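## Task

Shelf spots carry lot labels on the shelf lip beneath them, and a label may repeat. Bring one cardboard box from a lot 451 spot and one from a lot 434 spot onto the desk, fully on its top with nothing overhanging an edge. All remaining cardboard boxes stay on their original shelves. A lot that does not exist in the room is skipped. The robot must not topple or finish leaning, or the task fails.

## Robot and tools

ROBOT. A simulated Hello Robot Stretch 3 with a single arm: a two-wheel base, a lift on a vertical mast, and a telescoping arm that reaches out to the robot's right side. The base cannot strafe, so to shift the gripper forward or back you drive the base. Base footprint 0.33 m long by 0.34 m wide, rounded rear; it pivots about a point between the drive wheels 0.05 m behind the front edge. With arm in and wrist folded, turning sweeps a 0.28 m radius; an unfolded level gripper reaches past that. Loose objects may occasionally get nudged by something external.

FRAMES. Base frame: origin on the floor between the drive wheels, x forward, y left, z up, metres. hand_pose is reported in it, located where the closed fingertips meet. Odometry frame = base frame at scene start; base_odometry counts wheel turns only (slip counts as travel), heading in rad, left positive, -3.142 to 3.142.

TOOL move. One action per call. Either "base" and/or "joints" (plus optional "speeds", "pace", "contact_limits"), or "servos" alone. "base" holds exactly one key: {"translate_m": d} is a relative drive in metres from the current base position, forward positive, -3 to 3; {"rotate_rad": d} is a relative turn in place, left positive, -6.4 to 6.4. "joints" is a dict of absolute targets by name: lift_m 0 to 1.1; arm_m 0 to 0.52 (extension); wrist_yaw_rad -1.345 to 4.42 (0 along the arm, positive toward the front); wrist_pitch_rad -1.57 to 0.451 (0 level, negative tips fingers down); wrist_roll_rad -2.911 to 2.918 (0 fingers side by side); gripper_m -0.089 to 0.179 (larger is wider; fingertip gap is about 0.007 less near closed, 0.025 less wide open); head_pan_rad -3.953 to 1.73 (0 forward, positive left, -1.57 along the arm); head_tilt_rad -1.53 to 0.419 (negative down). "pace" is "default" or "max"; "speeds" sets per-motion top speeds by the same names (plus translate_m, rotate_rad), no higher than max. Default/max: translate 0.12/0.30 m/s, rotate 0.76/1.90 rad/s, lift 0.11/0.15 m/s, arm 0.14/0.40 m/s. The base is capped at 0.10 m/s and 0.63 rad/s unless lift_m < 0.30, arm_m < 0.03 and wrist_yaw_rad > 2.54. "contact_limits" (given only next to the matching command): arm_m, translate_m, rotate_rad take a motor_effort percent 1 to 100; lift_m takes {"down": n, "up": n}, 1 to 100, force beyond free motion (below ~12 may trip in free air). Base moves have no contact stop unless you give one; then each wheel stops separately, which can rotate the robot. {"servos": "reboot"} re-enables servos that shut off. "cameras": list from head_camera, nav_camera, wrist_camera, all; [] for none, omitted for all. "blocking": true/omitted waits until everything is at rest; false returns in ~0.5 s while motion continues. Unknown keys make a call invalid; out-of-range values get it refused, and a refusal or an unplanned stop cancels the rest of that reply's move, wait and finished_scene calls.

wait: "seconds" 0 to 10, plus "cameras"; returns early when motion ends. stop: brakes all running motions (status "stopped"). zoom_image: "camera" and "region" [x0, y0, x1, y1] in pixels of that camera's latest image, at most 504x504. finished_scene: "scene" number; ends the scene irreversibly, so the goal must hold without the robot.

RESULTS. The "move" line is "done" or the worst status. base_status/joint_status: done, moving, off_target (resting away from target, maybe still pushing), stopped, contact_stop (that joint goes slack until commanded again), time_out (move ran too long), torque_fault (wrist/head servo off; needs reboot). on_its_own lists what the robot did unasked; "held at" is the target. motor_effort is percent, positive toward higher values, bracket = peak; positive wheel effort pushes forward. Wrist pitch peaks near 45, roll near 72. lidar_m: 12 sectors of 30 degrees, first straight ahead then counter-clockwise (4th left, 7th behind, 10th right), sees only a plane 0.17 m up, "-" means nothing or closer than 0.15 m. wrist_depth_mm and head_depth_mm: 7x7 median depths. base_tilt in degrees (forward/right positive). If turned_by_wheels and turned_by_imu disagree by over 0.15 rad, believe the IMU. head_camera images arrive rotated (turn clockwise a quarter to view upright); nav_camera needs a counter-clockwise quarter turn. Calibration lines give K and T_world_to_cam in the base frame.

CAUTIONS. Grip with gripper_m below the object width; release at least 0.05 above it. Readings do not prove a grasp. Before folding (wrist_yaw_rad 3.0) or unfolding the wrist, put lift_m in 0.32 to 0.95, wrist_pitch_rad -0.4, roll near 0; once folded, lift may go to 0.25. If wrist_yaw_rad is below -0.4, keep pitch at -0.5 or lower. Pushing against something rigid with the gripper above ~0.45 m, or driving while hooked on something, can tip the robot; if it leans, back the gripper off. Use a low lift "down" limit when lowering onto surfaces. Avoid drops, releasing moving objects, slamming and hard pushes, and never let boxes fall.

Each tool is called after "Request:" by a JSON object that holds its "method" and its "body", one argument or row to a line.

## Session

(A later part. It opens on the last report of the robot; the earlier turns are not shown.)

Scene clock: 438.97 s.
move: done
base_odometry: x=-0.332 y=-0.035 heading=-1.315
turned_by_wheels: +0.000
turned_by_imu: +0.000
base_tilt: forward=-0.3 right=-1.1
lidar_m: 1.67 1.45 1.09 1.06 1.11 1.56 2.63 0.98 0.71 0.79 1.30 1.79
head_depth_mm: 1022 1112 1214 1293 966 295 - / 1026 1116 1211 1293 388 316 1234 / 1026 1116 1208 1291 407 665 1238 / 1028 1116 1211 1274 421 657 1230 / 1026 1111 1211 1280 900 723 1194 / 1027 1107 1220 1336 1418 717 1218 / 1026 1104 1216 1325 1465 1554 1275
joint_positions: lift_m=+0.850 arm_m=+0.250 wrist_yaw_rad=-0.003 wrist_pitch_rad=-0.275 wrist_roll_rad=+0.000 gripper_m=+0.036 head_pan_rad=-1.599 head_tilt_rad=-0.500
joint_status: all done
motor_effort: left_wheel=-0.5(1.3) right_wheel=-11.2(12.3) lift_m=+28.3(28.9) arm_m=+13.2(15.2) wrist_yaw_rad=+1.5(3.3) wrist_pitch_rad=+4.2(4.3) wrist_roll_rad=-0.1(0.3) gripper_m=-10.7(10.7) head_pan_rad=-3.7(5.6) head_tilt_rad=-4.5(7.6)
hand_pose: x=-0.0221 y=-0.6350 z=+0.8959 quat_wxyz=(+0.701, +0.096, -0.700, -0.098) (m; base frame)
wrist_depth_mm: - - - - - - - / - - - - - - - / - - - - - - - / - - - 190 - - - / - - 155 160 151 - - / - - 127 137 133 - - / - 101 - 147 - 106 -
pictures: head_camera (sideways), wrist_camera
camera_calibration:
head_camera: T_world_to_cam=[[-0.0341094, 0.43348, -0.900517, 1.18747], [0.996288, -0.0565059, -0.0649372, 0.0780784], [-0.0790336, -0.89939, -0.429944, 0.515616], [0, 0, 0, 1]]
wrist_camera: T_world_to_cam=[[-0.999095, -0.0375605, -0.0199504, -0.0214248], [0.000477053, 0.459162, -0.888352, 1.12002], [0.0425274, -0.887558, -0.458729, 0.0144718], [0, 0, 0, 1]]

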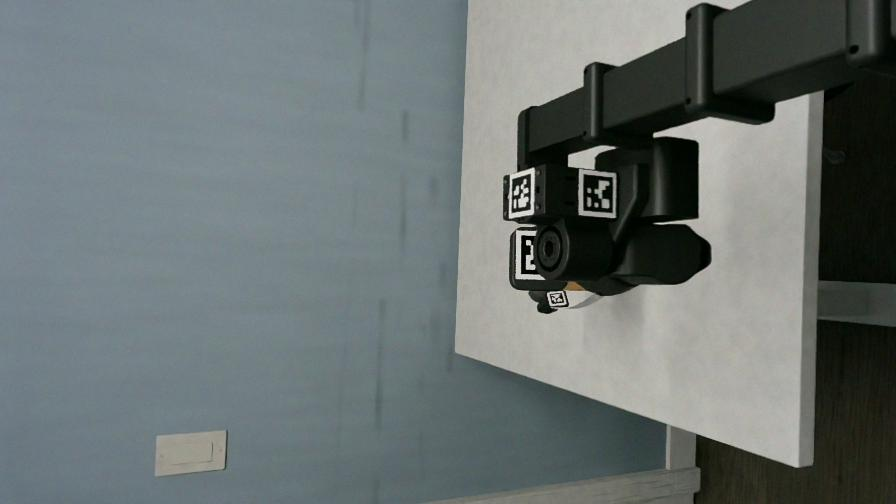

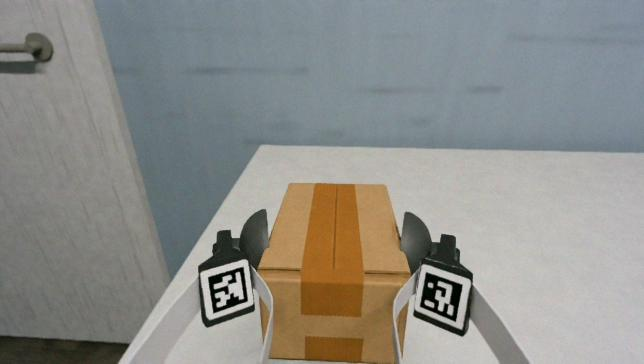

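Request:
{"method": "move", "body": {
  "joints": {"lift_m": 0.725},
  "cameras": []
}}

Request:
{"method": "move", "body": {
  "joints": {"lift_m": 0.703},
  "speeds": {"lift_m": 0.03},
  "cameras": ["wrist_camera"]
}}

Scene clock: 461.70 s.
move: done
base_odometry: x=-0.332 y=-0.035 heading=-1.315
turned_by_wheels: +0.000
turned_by_imu: +0.000
base_tilt: forward=-0.3 right=-1.1
lidar_m: 1.67 1.45 1.09 1.06 1.11 1.56 2.62 0.98 0.70 0.79 1.30 1.79
head_depth_mm: 1024 1112 1220 1293 967 741 652 / 1028 1115 1213 1300 958 711 367 / 1025 1120 1210 1296 952 465 1237 / 1029 1109 1217 1282 943 475 1230 / 1031 1114 1210 1280 940 700 1181 / 1031 1112 1212 1333 1415 714 1222 / 1026 1109 1213 1331 1484 1558 1272
joint_positions: lift_m=+0.725 arm_m=+0.250 wrist_yaw_rad=-0.003 wrist_pitch_rad=-0.275 wrist_roll_rad=+0.000 gripper_m=+0.036 head_pan_rad=-1.600 head_tilt_rad=-0.500
joint_status: all done
motor_effort: left_wheel=-0.9(1.1) right_wheel=-11.7(12.4) lift_m=+24.6(26.4) arm_m=+12.9(13.6) wrist_yaw_rad=+2.3(3.3) wrist_pitch_rad=+4.2(4.3) wrist_roll_rad=-0.1(0.3) gripper_m=-10.6(10.7) head_pan_rad=-3.3(3.8) head_tilt_rad=-3.7(4.9)
hand_pose: x=-0.0221 y=-0.6350 z=+0.7709 quat_wxyz=(+0.701, +0.096, -0.700, -0.098) (m; base frame)
wrist_depth_mm: - - - - - - - / - - - - - - - / - - - - - - - / - - - 189 - - - / - 266 157 160 152 261 261 / 217 217 127 137 134 213 213 / 183 110 171 146 171 170 179
pictures: none

Scene clock: 462.87 s.
move: done
base_odometry: x=-0.332 y=-0.035 heading=-1.315
turned_by_wheels: +0.000
turned_by_imu: +0.000
base_tilt: forward=-0.3 right=-1.2
lidar_m: 1.67 1.45 1.09 1.06 1.11 1.56 2.62 0.98 0.71 0.79 1.30 1.79
head_depth_mm: 1025 1112 1214 1293 969 741 945 / 1030 1116 1214 1293 959 735 399 / 1024 1114 1206 1294 948 492 473 / 1027 1117 1208 1276 945 485 501 / 1028 1115 1207 1278 939 721 1186 / 1032 1106 1216 1331 1408 717 1219 / 1029 1108 1205 1331 1477 1559 1276
joint_positions: lift_m=+0.703 arm_m=+0.250 wrist_yaw_rad=-0.003 wrist_pitch_rad=-0.238 wrist_roll_rad=+0.000 gripper_m=+0.036 head_pan_rad=-1.600 head_tilt_rad=-0.500
joint_status: all done
motor_effort: left_wheel=-0.8(1.1) right_wheel=-10.9(12.0) lift_m=+20.1(26.4) arm_m=+12.7(13.6) wrist_yaw_rad=+1.3(3.0) wrist_pitch_rad=-2.7(4.3) wrist_roll_rad=+0.0(0.3) gripper_m=-10.6(10.9) head_pan_rad=-2.8(3.8) head_tilt_rad=-3.9(4.5)
hand_pose: x=-0.0221 y=-0.6383 z=+0.7578 quat_wxyz=(+0.702, +0.083, -0.702, -0.085) (m; base frame)
wrist_depth_mm: - - - - - - - / - - - - - - - / - - - - - - - / - - - 195 - - - / 238 249 159 157 154 245 246 / 202 201 127 136 133 198 198 / 173 110 162 148 156 155 164
pictures: wrist_camera
camera_calibration:
wrist_camera: T_world_to_cam=[[-0.999096, -0.0382969, -0.0184611, -0.025902], [0.000379624, 0.42618, -0.904638, 0.990108], [0.0425126, -0.903827, -0.42578, -0.0871223], [0, 0, 0, 1]]

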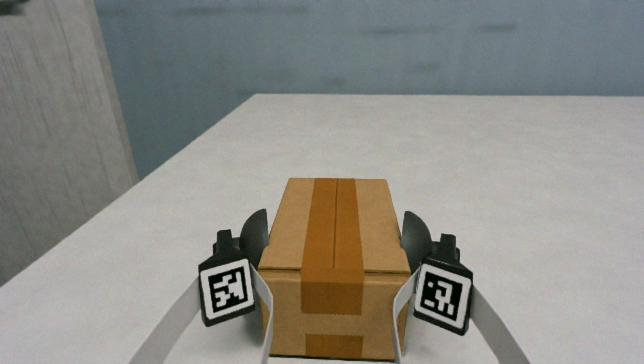

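Request:
{"method": "move", "body": {
  "joints": {"lift_m": 0.711},
  "speeds": {"lift_m": 0.03},
  "cameras": []
}}

Request:
{"method": "move", "body": {
  "joints": {"gripper_m": 0.16},
  "cameras": ["wrist_camera"]
}}

Request:
{"method": "move", "body": {
  "joints": {"arm_m": 0.0, "lift_m": 0.78},
  "cameras": ["wrist_camera"]
}}

Scene clock: 469.40 s.
move: done
base_odometry: x=-0.332 y=-0.035 heading=-1.315
turned_by_wheels: +0.000
turned_by_imu: +0.000
base_tilt: forward=-0.3 right=-1.2
lidar_m: 1.67 1.45 1.09 1.06 1.11 1.56 2.63 0.98 0.71 0.79 1.30 1.79
head_depth_mm: 1024 1113 1219 1305 970 738 944 / 1022 1113 1213 1303 960 711 381 / 1030 1107 1214 1295 953 474 470 / 1022 1117 1216 1276 944 481 504 / 1025 1116 1215 1278 934 719 1198 / 1025 1110 1211 1334 1412 714 1221 / 1028 1104 1207 1329 1472 1564 1274
joint_positions: lift_m=+0.711 arm_m=+0.250 wrist_yaw_rad=-0.003 wrist_pitch_rad=-0.264 wrist_roll_rad=+0.000 gripper_m=+0.036 head_pan_rad=-1.600 head_tilt_rad=-0.500
joint_status: all done
motor_effort: left_wheel=-0.7(0.9) right_wheel=-10.7(11.7) lift_m=+30.6(32.0) arm_m=+11.5(13.1) wrist_yaw_rad=+1.7(2.8) wrist_pitch_rad=+2.1(2.6) wrist_roll_rad=-0.3(0.3) gripper_m=-9.8(10.7) head_pan_rad=-2.5(3.7) head_tilt_rad=-3.9(4.4)
hand_pose: x=-0.0221 y=-0.6361 z=+0.7596 quat_wxyz=(+0.701, +0.092, -0.701, -0.094) (m; base frame)
wrist_depth_mm: - - - - - - - / - - - - - - - / - - - - - - - / - - - 193 284 - - / 238 247 158 156 156 243 243 / 201 201 127 137 133 198 197 / 175 110 163 149 157 157 166
pictures: none

Scene clock: 471.17 s.
move: done
base_odometry: x=-0.332 y=-0.035 heading=-1.315
turned_by_wheels: +0.000
turned_by_imu: +0.000
base_tilt: forward=-0.3 right=-1.3
lidar_m: 1.67 1.45 1.09 1.06 1.11 1.56 2.62 0.98 0.71 0.79 1.30 1.80
head_depth_mm: 1025 1113 1207 1296 968 741 941 / 1029 1111 1221 1294 957 711 381 / 1029 1108 1213 1293 952 473 472 / 1022 1105 1212 1283 945 480 505 / 1024 1109 1211 1281 935 698 1189 / 1032 1106 1213 1332 1410 717 1218 / 1031 1104 1211 1330 1465 1568 1278
joint_positions: lift_m=+0.711 arm_m=+0.250 wrist_yaw_rad=-0.003 wrist_pitch_rad=-0.267 wrist_roll_rad=+0.000 gripper_m=+0.160 head_pan_rad=-1.600 head_tilt_rad=-0.500
joint_status: all done
motor_effort: left_wheel=-0.3(1.1) right_wheel=-11.1(12.1) lift_m=+30.6(31.4) arm_m=+7.6(12.0) wrist_yaw_rad=+1.6(3.5) wrist_pitch_rad=+2.8(2.9) wrist_roll_rad=-0.1(0.2) gripper_m=+0.2(83.2) head_pan_rad=-3.0(3.6) head_tilt_rad=-3.8(4.6)
hand_pose: x=-0.0221 y=-0.6358 z=+0.7588 quat_wxyz=(+0.701, +0.094, -0.701, -0.095) (m; base frame)
wrist_depth_mm: - - - - - - - / - - - - - - - / - - - - - - - / - - - 192 205 - - / - 225 244 157 232 231 241 / 208 128 192 136 183 183 182 / 116 158 167 148 157 161 109
pictures: wrist_camera
camera_calibration:
wrist_camera: T_world_to_cam=[[-0.999095, -0.0377225, -0.0196343, -0.0245307], [0.000456382, 0.45216, -0.891937, 0.996818], [0.042524, -0.891139, -0.451734, -0.0566536], [0, 0, 0, 1]]

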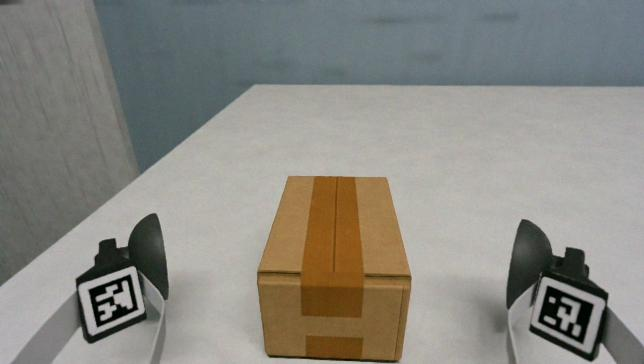

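Scene clock: 474.23 s.
move: done
base_odometry: x=-0.332 y=-0.035 heading=-1.315
turned_by_wheels: +0.000
turned_by_imu: +0.000
base_tilt: forward=-0.3 right=-1.3
lidar_m: 1.67 1.45 1.09 1.06 1.11 1.55 2.63 0.98 0.70 0.79 1.29 1.80
head_depth_mm: 1029 1114 1212 1294 965 741 996 / 1032 1116 1214 1301 959 735 1228 / 1030 1113 1212 1285 951 730 640 / 1031 1109 1213 1280 942 727 622 / 1037 1114 1217 1286 938 722 640 / 1024 1116 1215 1333 1416 716 633 / 1028 1109 1217 1329 1473 1563 1276
joint_positions: lift_m=+0.780 arm_m=+0.001 wrist_yaw_rad=-0.003 wrist_pitch_rad=-0.267 wrist_roll_rad=+0.000 gripper_m=+0.160 head_pan_rad=-1.600 head_tilt_rad=-0.500
joint_status: all done
motor_effort: left_wheel=-0.8(1.2) right_wheel=-11.2(11.7) lift_m=+29.6(33.7) arm_m=-12.9(14.8) wrist_yaw_rad=+1.6(3.1) wrist_pitch_rad=+2.7(2.8) wrist_roll_rad=-0.1(0.5) gripper_m=+1.0(1.2) head_pan_rad=-2.7(3.4) head_tilt_rad=-3.8(5.1)
hand_pose: x=-0.0221 y=-0.3863 z=+0.8278 quat_wxyz=(+0.701, +0.094, -0.701, -0.095) (m; base frame)
wrist_depth_mm: - - - - - - - / - - - - - - - / - - - - - - - / - - - 404 - - - / - 149 - - - 142 - / - 126 - - - 136 118 / - - - 818 274 270 108
pictures: wrist_camera
camera_calibration:
wrist_camera: T_world_to_cam=[[-0.999095, -0.0377226, -0.0196343, -0.013767], [0.000456298, 0.45216, -0.891937, 0.945582], [0.042524, -0.891139, -0.451734, 0.196789], [0, 0, 0, 1]]

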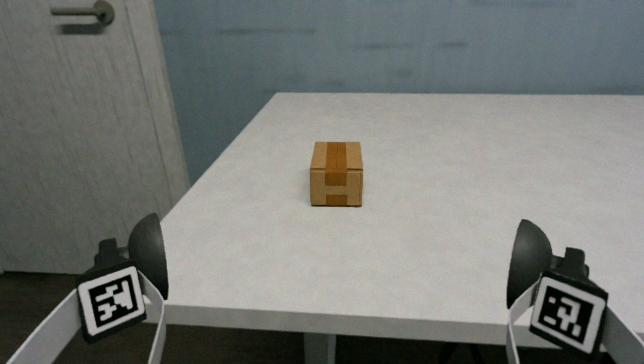

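Request:
{"method": "move", "body": {
  "joints": {"wrist_pitch_rad": -0.4, "gripper_m": 0.03},
  "pace": "max",
  "cameras": []
}}

Request:
{"method": "move", "body": {
  "joints": {"wrist_yaw_rad": 3.0, "head_pan_rad": 1.2, "head_tilt_rad": -0.25},
  "pace": "max",
  "cameras": []
}}

Request:
{"method": "move", "body": {
  "base": {"translate_m": -2.05},
  "joints": {"lift_m": 0.27},
  "pace": "max",
  "cameras": ["nav_camera"]
}}

Scene clock: 514.70 s.
move: done
base_odometry: x=-0.332 y=-0.035 heading=-1.315
turned_by_wheels: +0.000
turned_by_imu: +0.000
base_tilt: forward=-0.4 right=-1.3
lidar_m: 1.67 1.45 1.09 1.06 1.10 1.55 2.62 0.98 0.71 0.79 1.29 1.79
head_depth_mm: 1027 1116 1216 1299 970 738 1000 / 1024 1110 1217 1291 956 734 1239 / 1026 1109 1213 1285 954 731 1233 / 1025 1110 1214 1276 948 724 622 / 1024 1110 1216 1278 935 721 640 / 1029 1116 1213 1331 1418 717 1217 / 1030 1105 1212 1336 1467 1557 1274
joint_positions: lift_m=+0.780 arm_m=+0.001 wrist_yaw_rad=-0.003 wrist_pitch_rad=-0.412 wrist_roll_rad=+0.000 gripper_m=+0.030 head_pan_rad=-1.600 head_tilt_rad=-0.500
joint_status: all done
motor_effort: left_wheel=-0.6(1.2) right_wheel=-11.3(11.5) lift_m=+26.0(27.3) arm_m=-11.4(13.6) wrist_yaw_rad=+1.7(3.3) wrist_pitch_rad=+1.9(3.1) wrist_roll_rad=-0.2(0.3) gripper_m=+0.2(81.8) head_pan_rad=-2.9(3.3) head_tilt_rad=-3.3(5.2)
hand_pose: x=-0.0221 y=-0.3707 z=+0.7940 quat_wxyz=(+0.692, +0.144, -0.692, -0.146) (m; base frame)
wrist_depth_mm: - - - - - - - / - - - 419 - - - / - - - 394 - - - / - - - - - - - / - - - 276 271 269 267 / - - 129 133 129 - 542 / - - 955 - 967 970 990
pictures: none

Scene clock: 517.23 s.
move: done
base_odometry: x=-0.332 y=-0.035 heading=-1.315
turned_by_wheels: +0.000
turned_by_imu: +0.000
base_tilt: forward=-0.3 right=-1.3
lidar_m: 1.67 1.45 1.09 1.06 1.11 1.56 2.62 0.98 0.71 0.79 1.30 1.80
head_depth_mm: 1113 1152 1211 1276 1348 1412 1498 / 1063 1103 1156 1213 1283 1336 1417 / 1022 1061 1108 1159 1218 1271 1353 / 985 1018 1066 1115 1164 1220 1282 / 952 990 1027 1077 1120 1165 1225 / 910 946 984 1020 1068 1115 1165 / 885 913 945 981 1026 1068 1119
joint_positions: lift_m=+0.780 arm_m=+0.001 wrist_yaw_rad=+2.997 wrist_pitch_rad=-0.412 wrist_roll_rad=+0.000 gripper_m=+0.030 head_pan_rad=+1.208 head_tilt_rad=-0.250
joint_status: all done
measured_speeds: translate_m=+0.000 rotate_rad=+0.000 lift_m=+0.000 arm_m=+0.000 wrist_yaw_rad=+0.000 wrist_pitch_rad=+0.000 wrist_roll_rad=+0.000 head_pan_rad=-0.024 head_tilt_rad=+0.000
motor_effort: left_wheel=-0.5(1.3) right_wheel=-11.1(11.6) lift_m=+23.1(26.0) arm_m=-8.7(12.0) wrist_yaw_rad=+2.9(6.5) wrist_pitch_rad=+1.7(1.9) wrist_roll_rad=-0.1(0.3) gripper_m=+0.4(0.8) head_pan_rad=-2.9(5.7) head_tilt_rad=+5.5(7.6)
hand_pose: x=+0.0112 y=+0.0772 z=+0.7940 quat_wxyz=(+0.195, +0.700, +0.095, +0.680) (m; base frame)
wrist_depth_mm: 997 139 - - - - - / - 149 - - - - - / - 163 - - - - - / - 181 - - - - - / - - 207 - - - - / - - 131 134 129 - - / - - 266 988 961 993 985
pictures: none

Scene clock: 527.60 s.
move: done
base_odometry: x=-0.851 y=+1.949 heading=-1.315
turned_by_wheels: +0.000
turned_by_imu: -0.002
base_tilt: forward=-0.3 right=-1.2
lidar_m: 3.70 1.55 1.21 2.03 0.81 0.60 0.59 0.61 0.86 1.16 1.13 1.09
head_depth_mm: 1201 1251 1320 1374 1458 1542 1606 / 1144 1192 1260 1315 1371 1457 1530 / 1096 1140 1191 1246 1306 1380 1455 / 1120 1147 1176 1217 1277 1342 1390 / 2393 2474 2547 2660 2730 2012 1616 / 2298 2413 2487 2607 2708 2173 1637 / 2228 2319 2426 2502 2584 2164 1624
base_status: done
joint_positions: lift_m=+0.270 arm_m=+0.001 wrist_yaw_rad=+2.997 wrist_pitch_rad=-0.414 wrist_roll_rad=+0.000 gripper_m=+0.030 head_pan_rad=+1.200 head_tilt_rad=-0.250
joint_status: all done
motor_effort: left_wheel=-5.1(11.8) right_wheel=-4.0(17.6) lift_m=+29.9(31.3) arm_m=-0.2(9.7) wrist_yaw_rad=+2.7(3.5) wrist_pitch_rad=+2.2(2.3) wrist_roll_rad=-0.1(0.3) gripper_m=+0.3(1.0) head_pan_rad=-1.8(3.7) head_tilt_rad=+4.4(6.2)
hand_pose: x=+0.0111 y=+0.0770 z=+0.2835 quat_wxyz=(+0.195, +0.700, +0.095, +0.680) (m; base frame)
wrist_depth_mm: - 139 - - - - - / - 150 - - - - - / 842 163 886 935 910 894 899 / 733 184 660 730 714 711 699 / 610 584 208 588 585 583 585 / 510 515 131 151 129 496 494 / 266 267 250 263 410 431 426
pictures: nav_camera (sideways)
camera_calibration:
nav_camera: T_world_to_cam=[[0.0644878, 0.212707, 0.974986, -1.22644], [0.93669, -0.349865, 0.014373, 0.0257475], [0.344171, 0.912332, -0.221802, 0.239808], [0, 0, 0, 1]]

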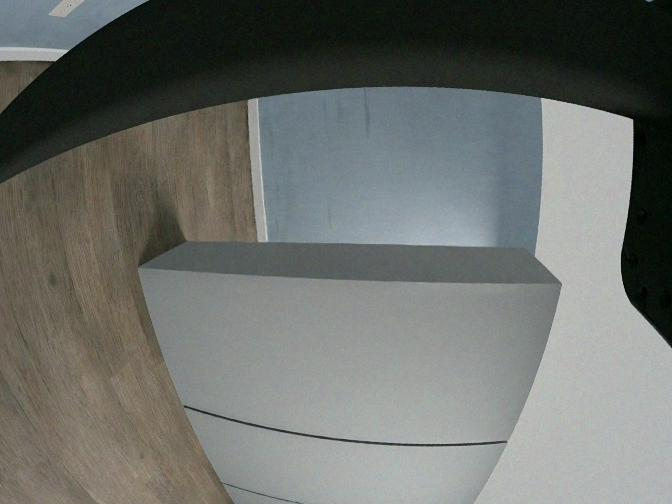

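Request:
{"method": "move", "body": {
  "base": {"rotate_rad": 1.596},
  "joints": {"head_pan_rad": -0.6, "head_tilt_rad": -0.35},
  "pace": "max",
  "cameras": ["nav_camera"]
}}

Scene clock: 588.30 s.
move: done
base_odometry: x=-0.851 y=+1.949 heading=+0.281
turned_by_wheels: +1.596
turned_by_imu: +1.564
base_tilt: forward=-0.4 right=-1.2
lidar_m: 1.98 0.80 0.60 0.59 0.61 0.86 1.16 1.13 1.10 3.71 1.54 1.21
head_depth_mm: 1442 1549 1673 1819 2011 1957 1518 / 1321 1414 1515 1658 1792 1878 1512 / 1230 1307 1392 1499 1626 1750 1509 / 1147 1211 1294 1396 1495 1607 1490 / 1076 1139 1190 1279 1360 1466 1481 / 1030 1088 1157 1241 1338 1452 1456 / 1260 1379 2413 2526 2491 1836 1492
base_status: done
joint_positions: lift_m=+0.270 arm_m=+0.001 wrist_yaw_rad=+2.997 wrist_pitch_rad=-0.414 wrist_roll_rad=+0.000 gripper_m=+0.030 head_pan_rad=-0.609 head_tilt_rad=-0.350
joint_status: all done
measured_speeds: translate_m=+0.000 rotate_rad=+0.000 lift_m=+0.000 arm_m=+0.000 wrist_yaw_rad=+0.000 wrist_pitch_rad=+0.000 wrist_roll_rad=+0.000 head_pan_rad=+0.024 head_tilt_rad=+0.000
motor_effort: left_wheel=-5.4(15.5) right_wheel=+7.1(14.6) lift_m=+28.8(29.9) arm_m=-6.0(6.4) wrist_yaw_rad=+1.7(3.1) wrist_pitch_rad=+2.1(2.2) wrist_roll_rad=+0.1(0.4) gripper_m=+0.0(0.8) head_pan_rad=+3.3(5.9) head_tilt_rad=-4.2(7.1)
hand_pose: x=+0.0111 y=+0.0770 z=+0.2835 quat_wxyz=(+0.195, +0.700, +0.095, +0.680) (m; base frame)
wrist_depth_mm: - 139 - - - - - / - 149 - - - - - / - 163 196 708 721 729 744 / 709 184 675 716 710 705 707 / 602 582 207 598 590 581 585 / 513 509 131 151 129 496 490 / 266 265 250 263 412 435 431
pictures: nav_camera (sideways)
camera_calibration:
nav_camera: T_world_to_cam=[[0.270368, -0.167665, 0.948045, -1.19249], [-0.559361, -0.828823, 0.0129414, 0.0367389], [0.783592, -0.533798, -0.317873, 0.362166], [0, 0, 0, 1]]

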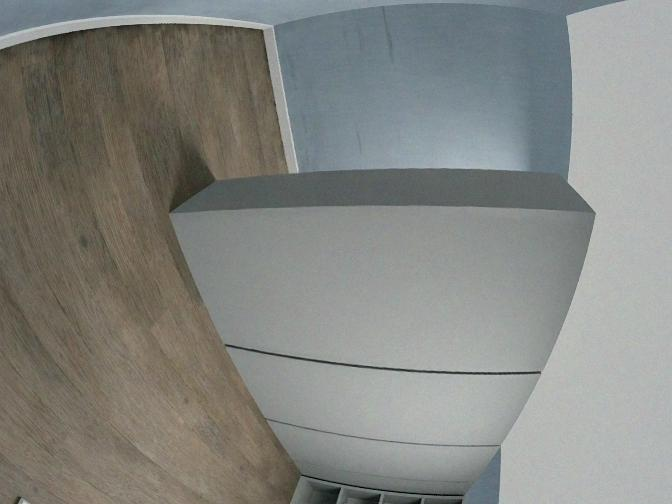

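Request:
{"method": "move", "body": {
  "base": {"translate_m": 1.1},
  "joints": {"head_pan_rad": -0.9, "head_tilt_rad": -0.35},
  "pace": "max",
  "cameras": ["nav_camera"]
}}

Scene clock: 632.77 s.
move: done
base_odometry: x=+0.206 y=+2.253 heading=+0.281
turned_by_wheels: +0.000
turned_by_imu: +0.001
base_tilt: forward=-0.3 right=-1.2
lidar_m: 1.50 0.74 0.56 0.54 0.57 0.80 2.26 2.00 2.79 0.48 0.51 1.55
head_depth_mm: 411 428 446 464 485 508 535 / 442 461 480 505 528 557 585 / 477 499 523 550 577 612 649 / 518 543 572 605 644 682 725 / 1713 1814 1914 2027 2205 1745 1399 / 1617 1698 1784 1879 2017 1889 1469 / 1466 1541 1616 1704 1780 1813 1479
base_status: done
joint_positions: lift_m=+0.270 arm_m=+0.001 wrist_yaw_rad=+2.997 wrist_pitch_rad=-0.414 wrist_roll_rad=+0.000 gripper_m=+0.030 head_pan_rad=-0.902 head_tilt_rad=-0.351
joint_status: all done
motor_effort: left_wheel=-0.2(11.3) right_wheel=+5.2(17.3) lift_m=+27.2(28.7) arm_m=-8.6(13.0) wrist_yaw_rad=+1.9(3.0) wrist_pitch_rad=+2.2(2.3) wrist_roll_rad=+0.0(0.3) gripper_m=+0.2(0.9) head_pan_rad=+1.7(4.1) head_tilt_rad=-0.4(7.6)
hand_pose: x=+0.0111 y=+0.0770 z=+0.2835 quat_wxyz=(+0.195, +0.700, +0.095, +0.680) (m; base frame)
wrist_depth_mm: - 139 - - - - - / - 149 - - - - - / - 163 173 668 682 697 689 / 674 183 666 688 705 713 689 / 599 584 208 586 589 582 572 / 511 508 131 151 129 498 491 / 268 268 251 262 411 431 431
pictures: nav_camera (sideways)
camera_calibration:
nav_camera: T_world_to_cam=[[0.211166, -0.239507, 0.947652, -1.19162], [-0.774843, -0.632022, 0.0129229, 0.0380775], [0.595842, -0.73701, -0.319042, 0.364832], [0, 0, 0, 1]]

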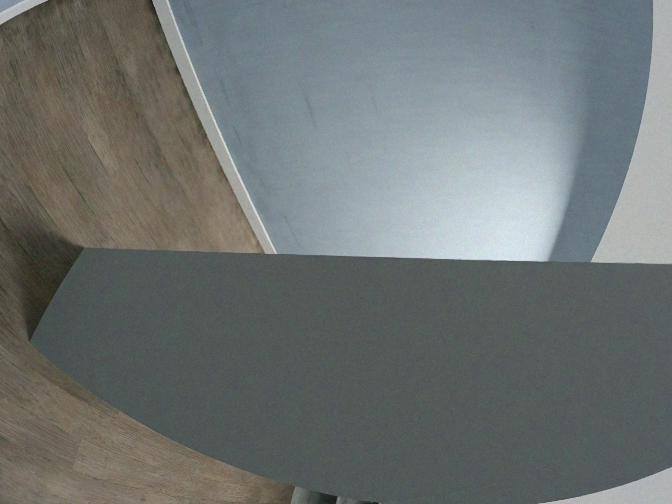

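Request:
{"method": "move", "body": {
  "base": {"translate_m": 0.82},
  "pace": "max",
  "cameras": []
}}

Request:
{"method": "move", "body": {
  "base": {"rotate_rad": -1.6},
  "joints": {"head_pan_rad": -0.95, "head_tilt_rad": -0.35},
  "pace": "max",
  "cameras": ["nav_camera", "head_camera"]
}}

Scene clock: 646.60 s.
move: done
base_odometry: x=+0.994 y=+2.480 heading=+0.280
turned_by_wheels: +0.000
turned_by_imu: +0.000
base_tilt: forward=-0.3 right=-1.3
lidar_m: 0.69 0.70 0.52 0.51 0.53 0.75 2.36 0.70 0.61 1.50 0.93 0.70
head_depth_mm: 1398 1548 1716 1933 2243 1964 1514 / 1176 1281 1399 1538 1718 1788 1498 / 1004 1081 1169 1273 1392 1534 1505 / 887 946 1008 1083 1167 1278 1369 / 791 839 885 944 1013 1083 1173 / 715 751 791 835 884 941 1009 / 652 684 716 754 790 837 883
base_status: done
joint_positions: lift_m=+0.270 arm_m=+0.001 wrist_yaw_rad=+2.998 wrist_pitch_rad=-0.414 wrist_roll_rad=+0.000 gripper_m=+0.030 head_pan_rad=-0.900 head_tilt_rad=-0.351
motor_effort: left_wheel=-1.5(13.2) right_wheel=+9.1(13.4) lift_m=+25.2(27.0) arm_m=-4.0(6.9) wrist_yaw_rad=+1.2(3.0) wrist_pitch_rad=+2.1(2.3) wrist_roll_rad=+0.0(0.3) gripper_m=+0.1(0.8) head_pan_rad=+3.4(4.1) head_tilt_rad=+5.2(5.4)
hand_pose: x=+0.0110 y=+0.0770 z=+0.2835 quat_wxyz=(+0.195, +0.700, +0.095, +0.680) (m; base frame)
wrist_depth_mm: 482 139 499 - - - - / - 149 - - - - - / - 162 172 - - 655 667 / 634 185 637 662 677 669 673 / 607 577 208 591 590 586 581 / 507 512 131 151 129 493 494 / 268 265 250 263 416 429 428
pictures: none

Scene clock: 648.73 s.
move: done
base_odometry: x=+0.994 y=+2.480 heading=-1.319
turned_by_wheels: -1.600
turned_by_imu: -1.569
base_tilt: forward=-0.2 right=-1.3
lidar_m: 1.43 0.94 0.71 0.69 0.71 0.53 0.51 0.54 0.75 2.25 0.70 0.61
head_depth_mm: 2744 2892 3023 3084 2810 1972 1518 / 2985 3139 3212 3349 2741 1963 1510 / 3088 3269 3482 3537 2731 1925 1501 / 704 748 799 861 929 1010 1103 / 619 651 691 737 789 847 912 / 554 580 613 643 683 726 778 / 500 522 546 574 601 645 697
base_status: done
joint_positions: lift_m=+0.270 arm_m=+0.001 wrist_yaw_rad=+2.998 wrist_pitch_rad=-0.414 wrist_roll_rad=+0.000 gripper_m=+0.030 head_pan_rad=-0.949 head_tilt_rad=-0.350
joint_status: all done
motor_effort: left_wheel=+5.6(14.4) right_wheel=-7.3(15.0) lift_m=+25.8(26.0) arm_m=-12.9(12.9) wrist_yaw_rad=+1.0(3.0) wrist_pitch_rad=+2.1(2.3) wrist_roll_rad=-0.1(0.4) gripper_m=+0.8(1.1) head_pan_rad=-3.0(5.7) head_tilt_rad=+3.9(6.0)
hand_pose: x=+0.0110 y=+0.0770 z=+0.2835 quat_wxyz=(+0.195, +0.700, +0.095, +0.680) (m; base frame)
wrist_depth_mm: 641 139 682 692 706 725 728 / 717 150 722 757 775 791 794 / 735 163 786 823 828 827 839 / 680 184 665 724 709 708 699 / 603 580 207 593 582 580 581 / 508 511 131 152 129 492 494 / 268 266 250 262 412 428 430
pictures: head_camera (sideways), nav_camera (sideways)
camera_calibration:
head_camera: T_world_to_cam=[[-0.208045, 0.211044, -0.95508, 1.25975], [0.833052, 0.549937, -0.0599443, 0.0725862], [0.512583, -0.808103, -0.290222, 0.330175], [0, 0, 0, 1]]
nav_camera: T_world_to_cam=[[0.198858, -0.24844, 0.948015, -1.19202], [-0.80415, -0.594286, 0.01294, 0.038234], [0.560177, -0.76492, -0.317961, 0.363644], [0, 0, 0, 1]]

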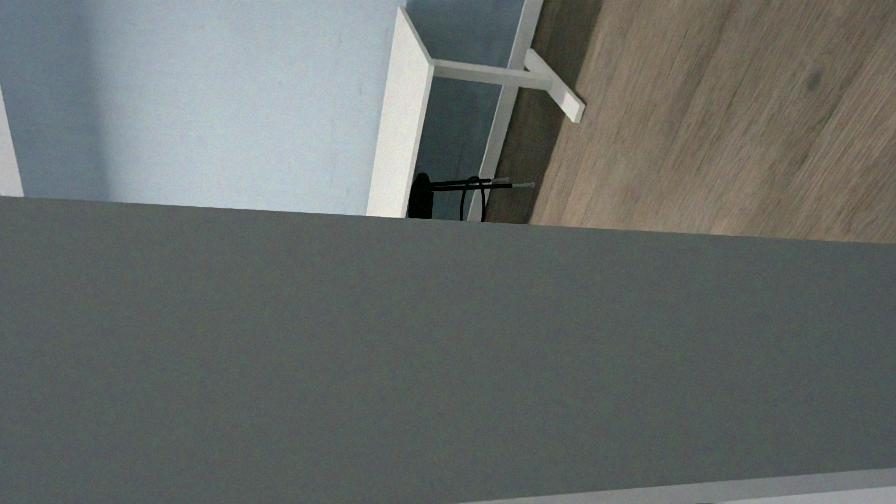

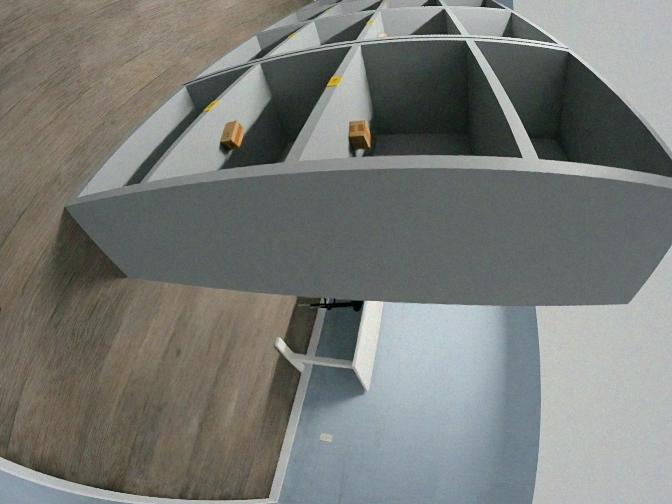

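Request:
{"method": "move", "body": {
  "joints": {"head_pan_rad": -0.55, "head_tilt_rad": -0.38},
  "pace": "max",
  "cameras": ["head_camera"]
}}

Scene clock: 668.07 s.
move: done
base_odometry: x=+0.994 y=+2.480 heading=-1.319
turned_by_wheels: +0.000
turned_by_imu: +0.000
base_tilt: forward=-0.2 right=-1.2
lidar_m: 1.42 0.95 0.71 0.69 0.71 0.53 0.51 0.53 0.75 2.25 0.70 0.61
head_depth_mm: 573 619 672 739 812 907 1024 / 534 575 621 674 737 814 906 / 503 535 576 625 675 737 817 / 582 831 1472 629 662 715 773 / 1264 1345 1463 998 1427 1092 1294 / 1216 1274 1366 1329 1494 1610 1403 / 1181 1275 1683 2028 2274 1774 1438
joint_positions: lift_m=+0.270 arm_m=+0.001 wrist_yaw_rad=+2.998 wrist_pitch_rad=-0.414 wrist_roll_rad=+0.000 gripper_m=+0.030 head_pan_rad=-0.545 head_tilt_rad=-0.374
joint_status: all done
motor_effort: left_wheel=+5.2(5.5) right_wheel=-7.0(8.3) lift_m=+24.0(25.0) arm_m=-12.7(13.3) wrist_yaw_rad=+0.7(2.5) wrist_pitch_rad=+2.1(2.2) wrist_roll_rad=-0.1(0.3) gripper_m=+0.5(0.6) head_pan_rad=+2.7(5.0) head_tilt_rad=-3.5(7.4)
hand_pose: x=+0.0110 y=+0.0770 z=+0.2835 quat_wxyz=(+0.195, +0.700, +0.095, +0.680) (m; base frame)
wrist_depth_mm: 645 139 679 690 708 727 731 / 710 149 734 765 771 779 794 / 747 164 783 819 817 820 858 / 691 184 666 724 711 707 701 / 601 583 208 589 589 582 576 / 509 510 131 152 129 502 495 / 268 267 252 263 410 433 426
pictures: head_camera (sideways)
camera_calibration:
head_camera: T_world_to_cam=[[-0.294196, 0.124186, -0.947643, 1.25056], [0.548134, 0.834174, -0.0608518, 0.0755037], [0.782942, -0.537337, -0.313481, 0.358797], [0, 0, 0, 1]]

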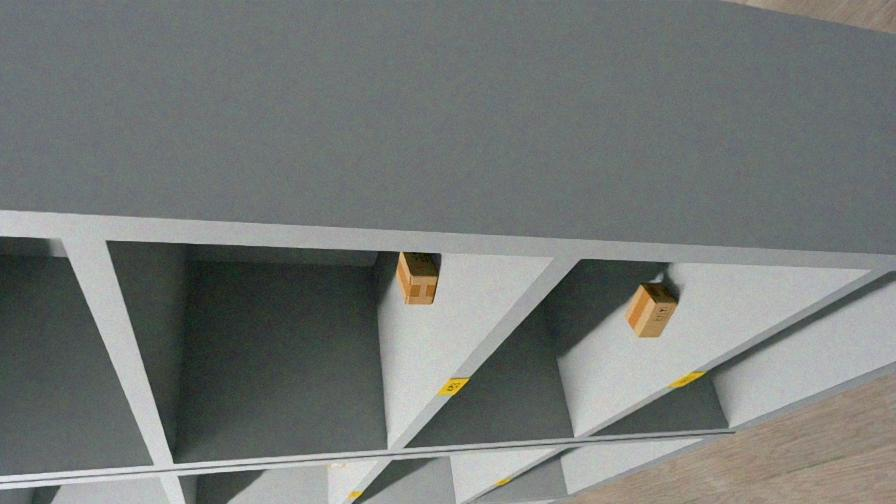

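Request:
{"method": "zoom_image", "body": {
  "camera": "head_camera",
  "region": [430, 370, 480, 400]
}}

Request:
{"method": "zoom_image", "body": {
  "camera": "head_camera",
  "region": [660, 362, 712, 394]
}}

Request:
{"method": "zoom_image", "body": {
  "camera": "head_camera",
  "region": [480, 470, 525, 495]
}}

Request:
{"method": "zoom_image", "body": {
  "camera": "head_camera",
  "region": [325, 460, 375, 504]
}}

Scaled by 10.080 from the camera's 896x504 image, which has a finer 1280x720 frame.

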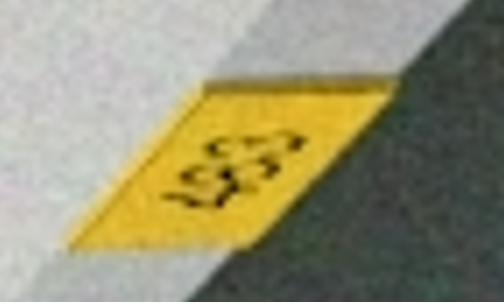

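Scaled by 9.692 from the camera's 896x504 image, which has a finer 1280x720 frame.

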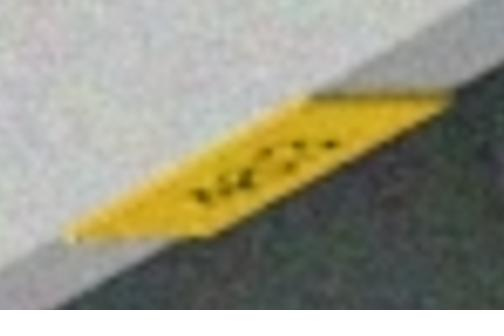

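Scaled by 11.200 from the camera's 896x504 image, which has a finer 1280x720 frame.

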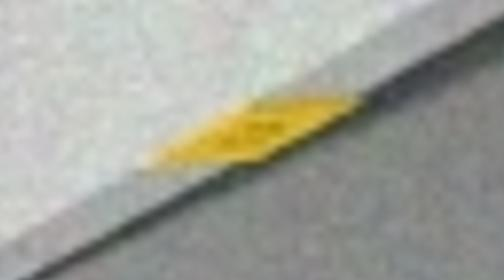

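Scaled by 10.080 from the camera's 896x504 image, which has a finer 1280x720 frame.

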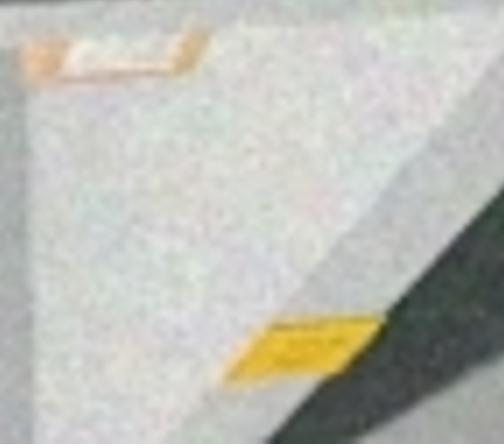

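Request:
{"method": "move", "body": {
  "base": {"translate_m": 0.8},
  "joints": {"head_pan_rad": -1.5, "head_tilt_rad": -0.45},
  "pace": "max",
  "cameras": ["head_camera", "nav_camera"]
}}

Scene clock: 685.10 s.
move: done
base_odometry: x=+1.193 y=+1.706 heading=-1.319
turned_by_wheels: +0.000
turned_by_imu: +0.000
base_tilt: forward=-0.3 right=-1.2
lidar_m: 1.57 0.91 0.68 0.66 0.69 0.97 1.31 1.37 0.43 0.80 0.81 0.69
head_depth_mm: 588 687 741 782 555 415 775 / 602 696 749 782 549 413 815 / 612 701 760 791 546 425 818 / 631 708 764 799 541 422 806 / 646 715 776 797 536 436 805 / 666 723 779 790 531 433 800 / 678 729 787 778 528 430 798
base_status: done
joint_positions: lift_m=+0.270 arm_m=+0.001 wrist_yaw_rad=+2.998 wrist_pitch_rad=-0.414 wrist_roll_rad=+0.000 gripper_m=+0.030 head_pan_rad=-1.500 head_tilt_rad=-0.453
joint_status: all done
motor_effort: left_wheel=+3.2(15.7) right_wheel=+3.3(10.5) lift_m=+25.1(25.5) arm_m=-11.2(12.9) wrist_yaw_rad=+1.2(3.1) wrist_pitch_rad=+2.1(2.3) wrist_roll_rad=+0.2(0.4) gripper_m=+0.5(1.0) head_pan_rad=+3.3(5.4) head_tilt_rad=+3.9(6.6)
hand_pose: x=+0.0110 y=+0.0770 z=+0.2835 quat_wxyz=(+0.195, +0.700, +0.095, +0.680) (m; base frame)
wrist_depth_mm: 625 139 654 663 677 696 693 / 688 150 708 737 747 764 777 / 738 163 769 778 798 816 836 / 755 184 664 721 717 717 714 / 603 580 207 588 589 583 573 / 514 507 131 151 129 492 491 / 268 265 251 263 409 432 430
pictures: head_camera (sideways), nav_camera (sideways)
camera_calibration:
head_camera: T_world_to_cam=[[-0.0735995, 0.385186, -0.919899, 1.213], [0.997224, 0.0388409, -0.0635225, 0.0762349], [0.0112617, -0.922021, -0.386976, 0.45915], [0, 0, 0, 1]]
nav_camera: T_world_to_cam=[[0.0461355, -0.411383, 0.910294, -1.14185], [-0.996174, -0.0866543, 0.011327, 0.0415069], [0.0742211, -0.907334, -0.413807, 0.491339], [0, 0, 0, 1]]

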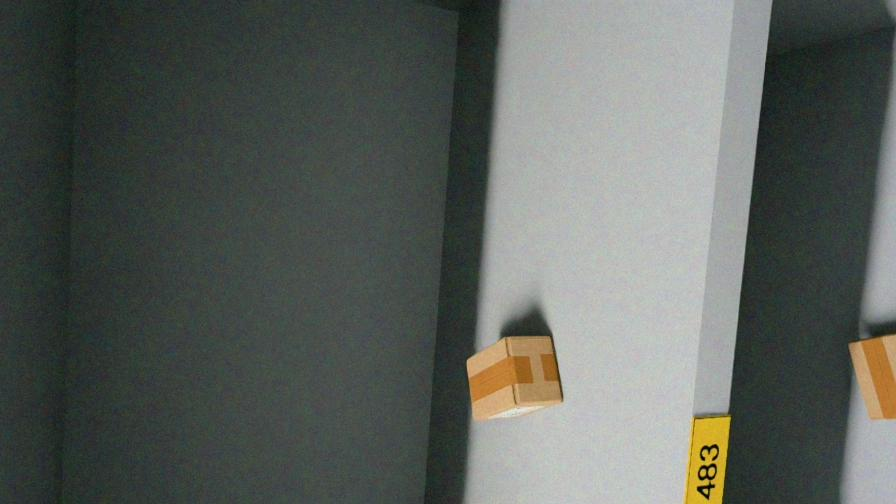

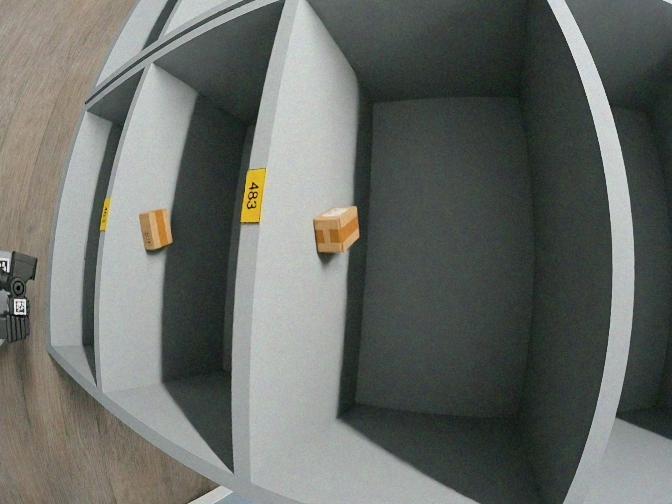

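Request:
{"method": "zoom_image", "body": {
  "camera": "nav_camera",
  "region": [90, 190, 130, 240]
}}

Request:
{"method": "move", "body": {
  "base": {"translate_m": 0.75},
  "joints": {"head_pan_rad": -1.3, "head_tilt_rad": -0.55},
  "pace": "max",
  "cameras": ["nav_camera"]
}}

Scaled by 10.080 from the camera's 672x504 image, which has a finer 792x594 frame.

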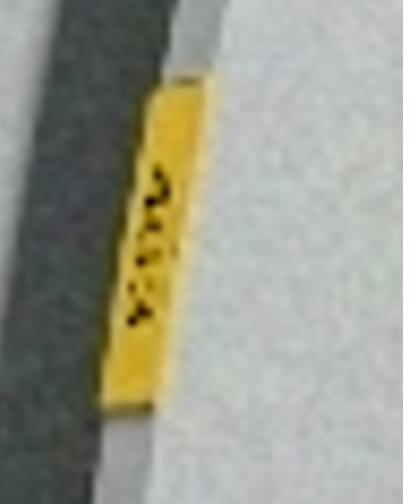

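Scene clock: 695.63 s.
move: done
base_odometry: x=+1.379 y=+0.979 heading=-1.319
turned_by_wheels: +0.000
turned_by_imu: +0.001
base_tilt: forward=-0.4 right=-1.2
lidar_m: 1.76 0.88 0.66 0.64 0.67 0.94 2.05 1.06 0.38 0.38 0.87 0.87
head_depth_mm: 643 696 751 630 462 439 501 / 660 714 785 661 476 844 727 / 682 742 806 658 472 898 757 / 702 765 835 648 486 913 753 / 726 788 861 641 503 915 750 / 749 819 881 634 522 886 746 / 774 849 914 586 1019 902 763
base_status: done
joint_positions: lift_m=+0.270 arm_m=+0.001 wrist_yaw_rad=+2.998 wrist_pitch_rad=-0.414 wrist_roll_rad=+0.000 gripper_m=+0.030 head_pan_rad=-1.300 head_tilt_rad=-0.550
joint_status: all done
motor_effort: left_wheel=-0.7(11.7) right_wheel=+3.8(14.2) lift_m=+27.1(28.0) arm_m=-10.6(11.3) wrist_yaw_rad=+1.9(3.1) wrist_pitch_rad=+2.2(2.3) wrist_roll_rad=-0.1(0.3) gripper_m=+0.4(0.9) head_pan_rad=-3.1(4.9) head_tilt_rad=-4.9(7.1)
hand_pose: x=+0.0110 y=+0.0770 z=+0.2835 quat_wxyz=(+0.195, +0.700, +0.095, +0.680) (m; base frame)
wrist_depth_mm: 606 139 627 645 657 673 677 / 674 150 687 707 716 728 738 / 735 163 740 762 771 801 805 / 741 184 659 725 719 707 694 / 610 581 208 593 589 585 585 / 506 507 131 151 129 490 490 / 266 266 251 262 414 434 430
pictures: nav_camera (sideways)
camera_calibration:
nav_camera: T_world_to_cam=[[0.150336, -0.477199, 0.865841, -1.0845], [-0.958651, -0.284421, 0.00969468, 0.0434045], [0.241637, -0.831496, -0.500226, 0.602768], [0, 0, 0, 1]]

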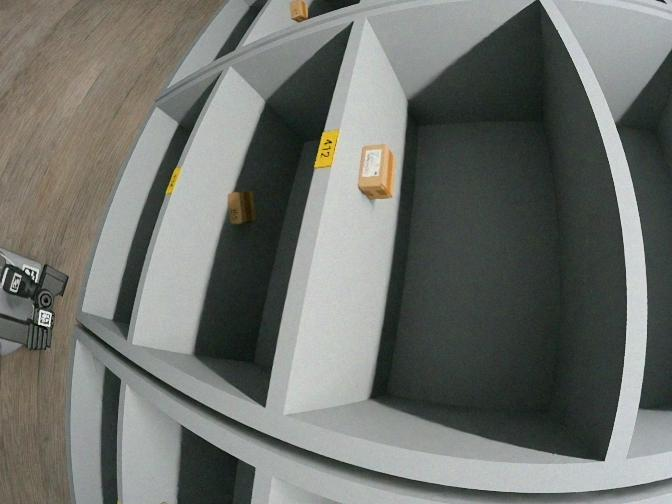

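Request:
{"method": "zoom_image", "body": {
  "camera": "nav_camera",
  "region": [155, 160, 195, 200]
}}

Request:
{"method": "move", "body": {
  "joints": {"head_pan_rad": -1.75, "head_tilt_rad": -0.8},
  "pace": "max",
  "cameras": ["nav_camera", "head_camera"]
}}

Scaled by 12.600 from the camera's 672x504 image, which has a finer 792x594 frame.

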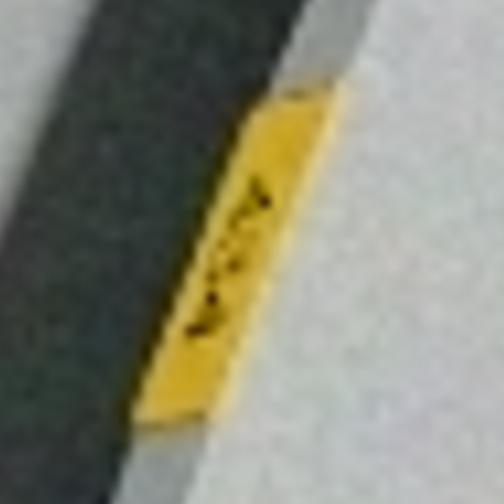

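Scene clock: 702.53 s.
move: done
base_odometry: x=+1.379 y=+0.979 heading=-1.319
turned_by_wheels: +0.000
turned_by_imu: +0.000
base_tilt: forward=-0.4 right=-1.1
lidar_m: 1.77 0.88 0.66 0.64 0.67 0.94 2.05 1.06 0.38 0.38 0.86 0.87
head_depth_mm: 723 786 574 1030 925 1203 1154 / 307 348 507 1029 921 1173 1129 / 325 362 419 492 638 825 1121 / 305 342 398 467 619 798 1093 / 646 683 548 474 878 798 1099 / 676 723 544 457 891 794 1084 / 663 713 538 451 888 773 1077
joint_positions: lift_m=+0.270 arm_m=+0.001 wrist_yaw_rad=+2.998 wrist_pitch_rad=-0.414 wrist_roll_rad=+0.000 gripper_m=+0.030 head_pan_rad=-1.765 head_tilt_rad=-0.808
joint_status: all done
motor_effort: left_wheel=-0.8(1.3) right_wheel=+4.8(4.8) lift_m=+28.6(29.3) arm_m=-9.4(10.3) wrist_yaw_rad=+1.0(2.3) wrist_pitch_rad=+2.2(2.2) wrist_roll_rad=+0.2(0.3) gripper_m=+0.1(0.8) head_pan_rad=-0.4(4.3) head_tilt_rad=-4.4(6.9)
hand_pose: x=+0.0110 y=+0.0770 z=+0.2835 quat_wxyz=(+0.195, +0.700, +0.095, +0.680) (m; base frame)
wrist_depth_mm: 609 139 634 645 657 668 692 / 680 149 679 696 711 730 751 / 729 163 731 758 766 801 799 / 739 184 669 724 712 706 695 / 602 587 208 589 582 581 583 / 515 508 131 152 129 496 493 / 267 266 251 263 408 433 433
pictures: head_camera (sideways), nav_camera (sideways)
camera_calibration:
head_camera: T_world_to_cam=[[0.0869034, 0.680932, -0.727172, 0.960731], [0.977251, -0.200022, -0.0705127, 0.085426], [-0.193465, -0.704501, -0.682824, 0.845312], [0, 0, 0, 1]]
nav_camera: T_world_to_cam=[[-0.119332, -0.694268, 0.709755, -0.879385], [-0.984675, 0.174326, 0.00496748, 0.04972], [-0.127177, -0.698285, -0.704431, 0.870668], [0, 0, 0, 1]]

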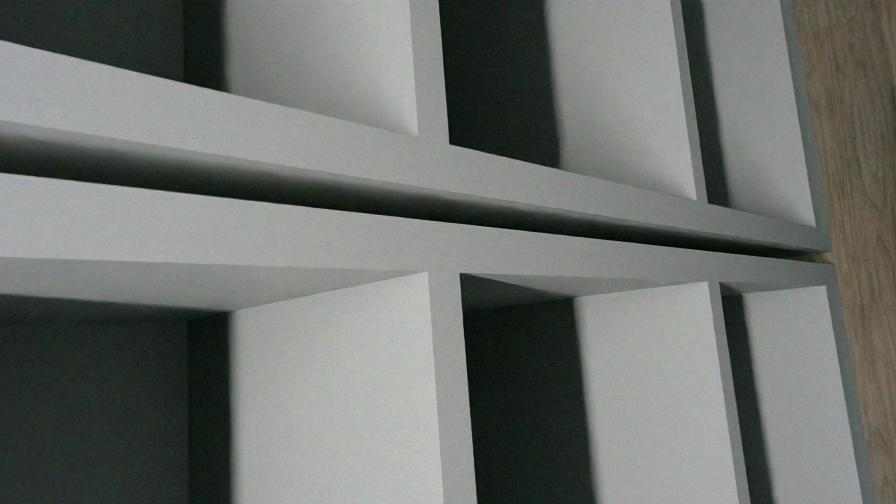

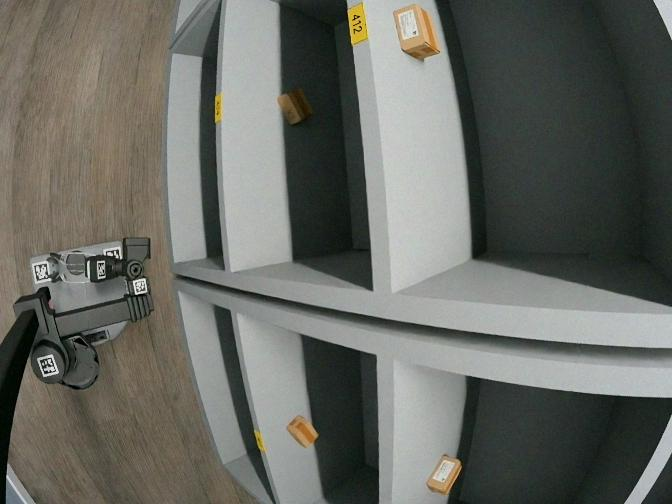

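Request:
{"method": "zoom_image", "body": {
  "camera": "nav_camera",
  "region": [200, 85, 240, 130]
}}

Request:
{"method": "zoom_image", "body": {
  "camera": "nav_camera",
  "region": [245, 420, 285, 460]
}}

Scaled by 11.200 from the camera's 672x504 image, which has a finer 792x594 frame.

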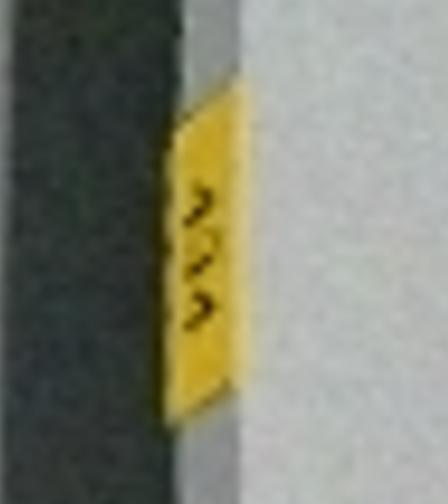

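Scaled by 12.600 from the camera's 672x504 image, which has a finer 792x594 frame.

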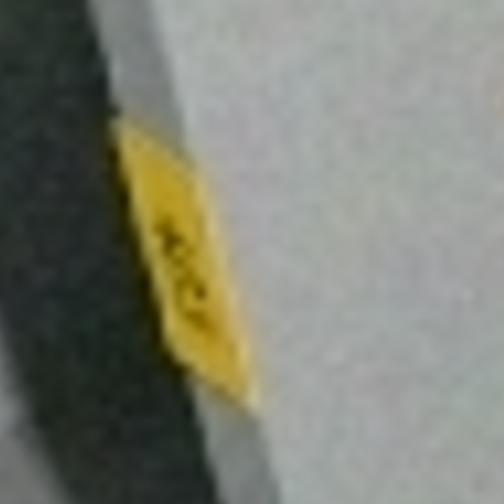

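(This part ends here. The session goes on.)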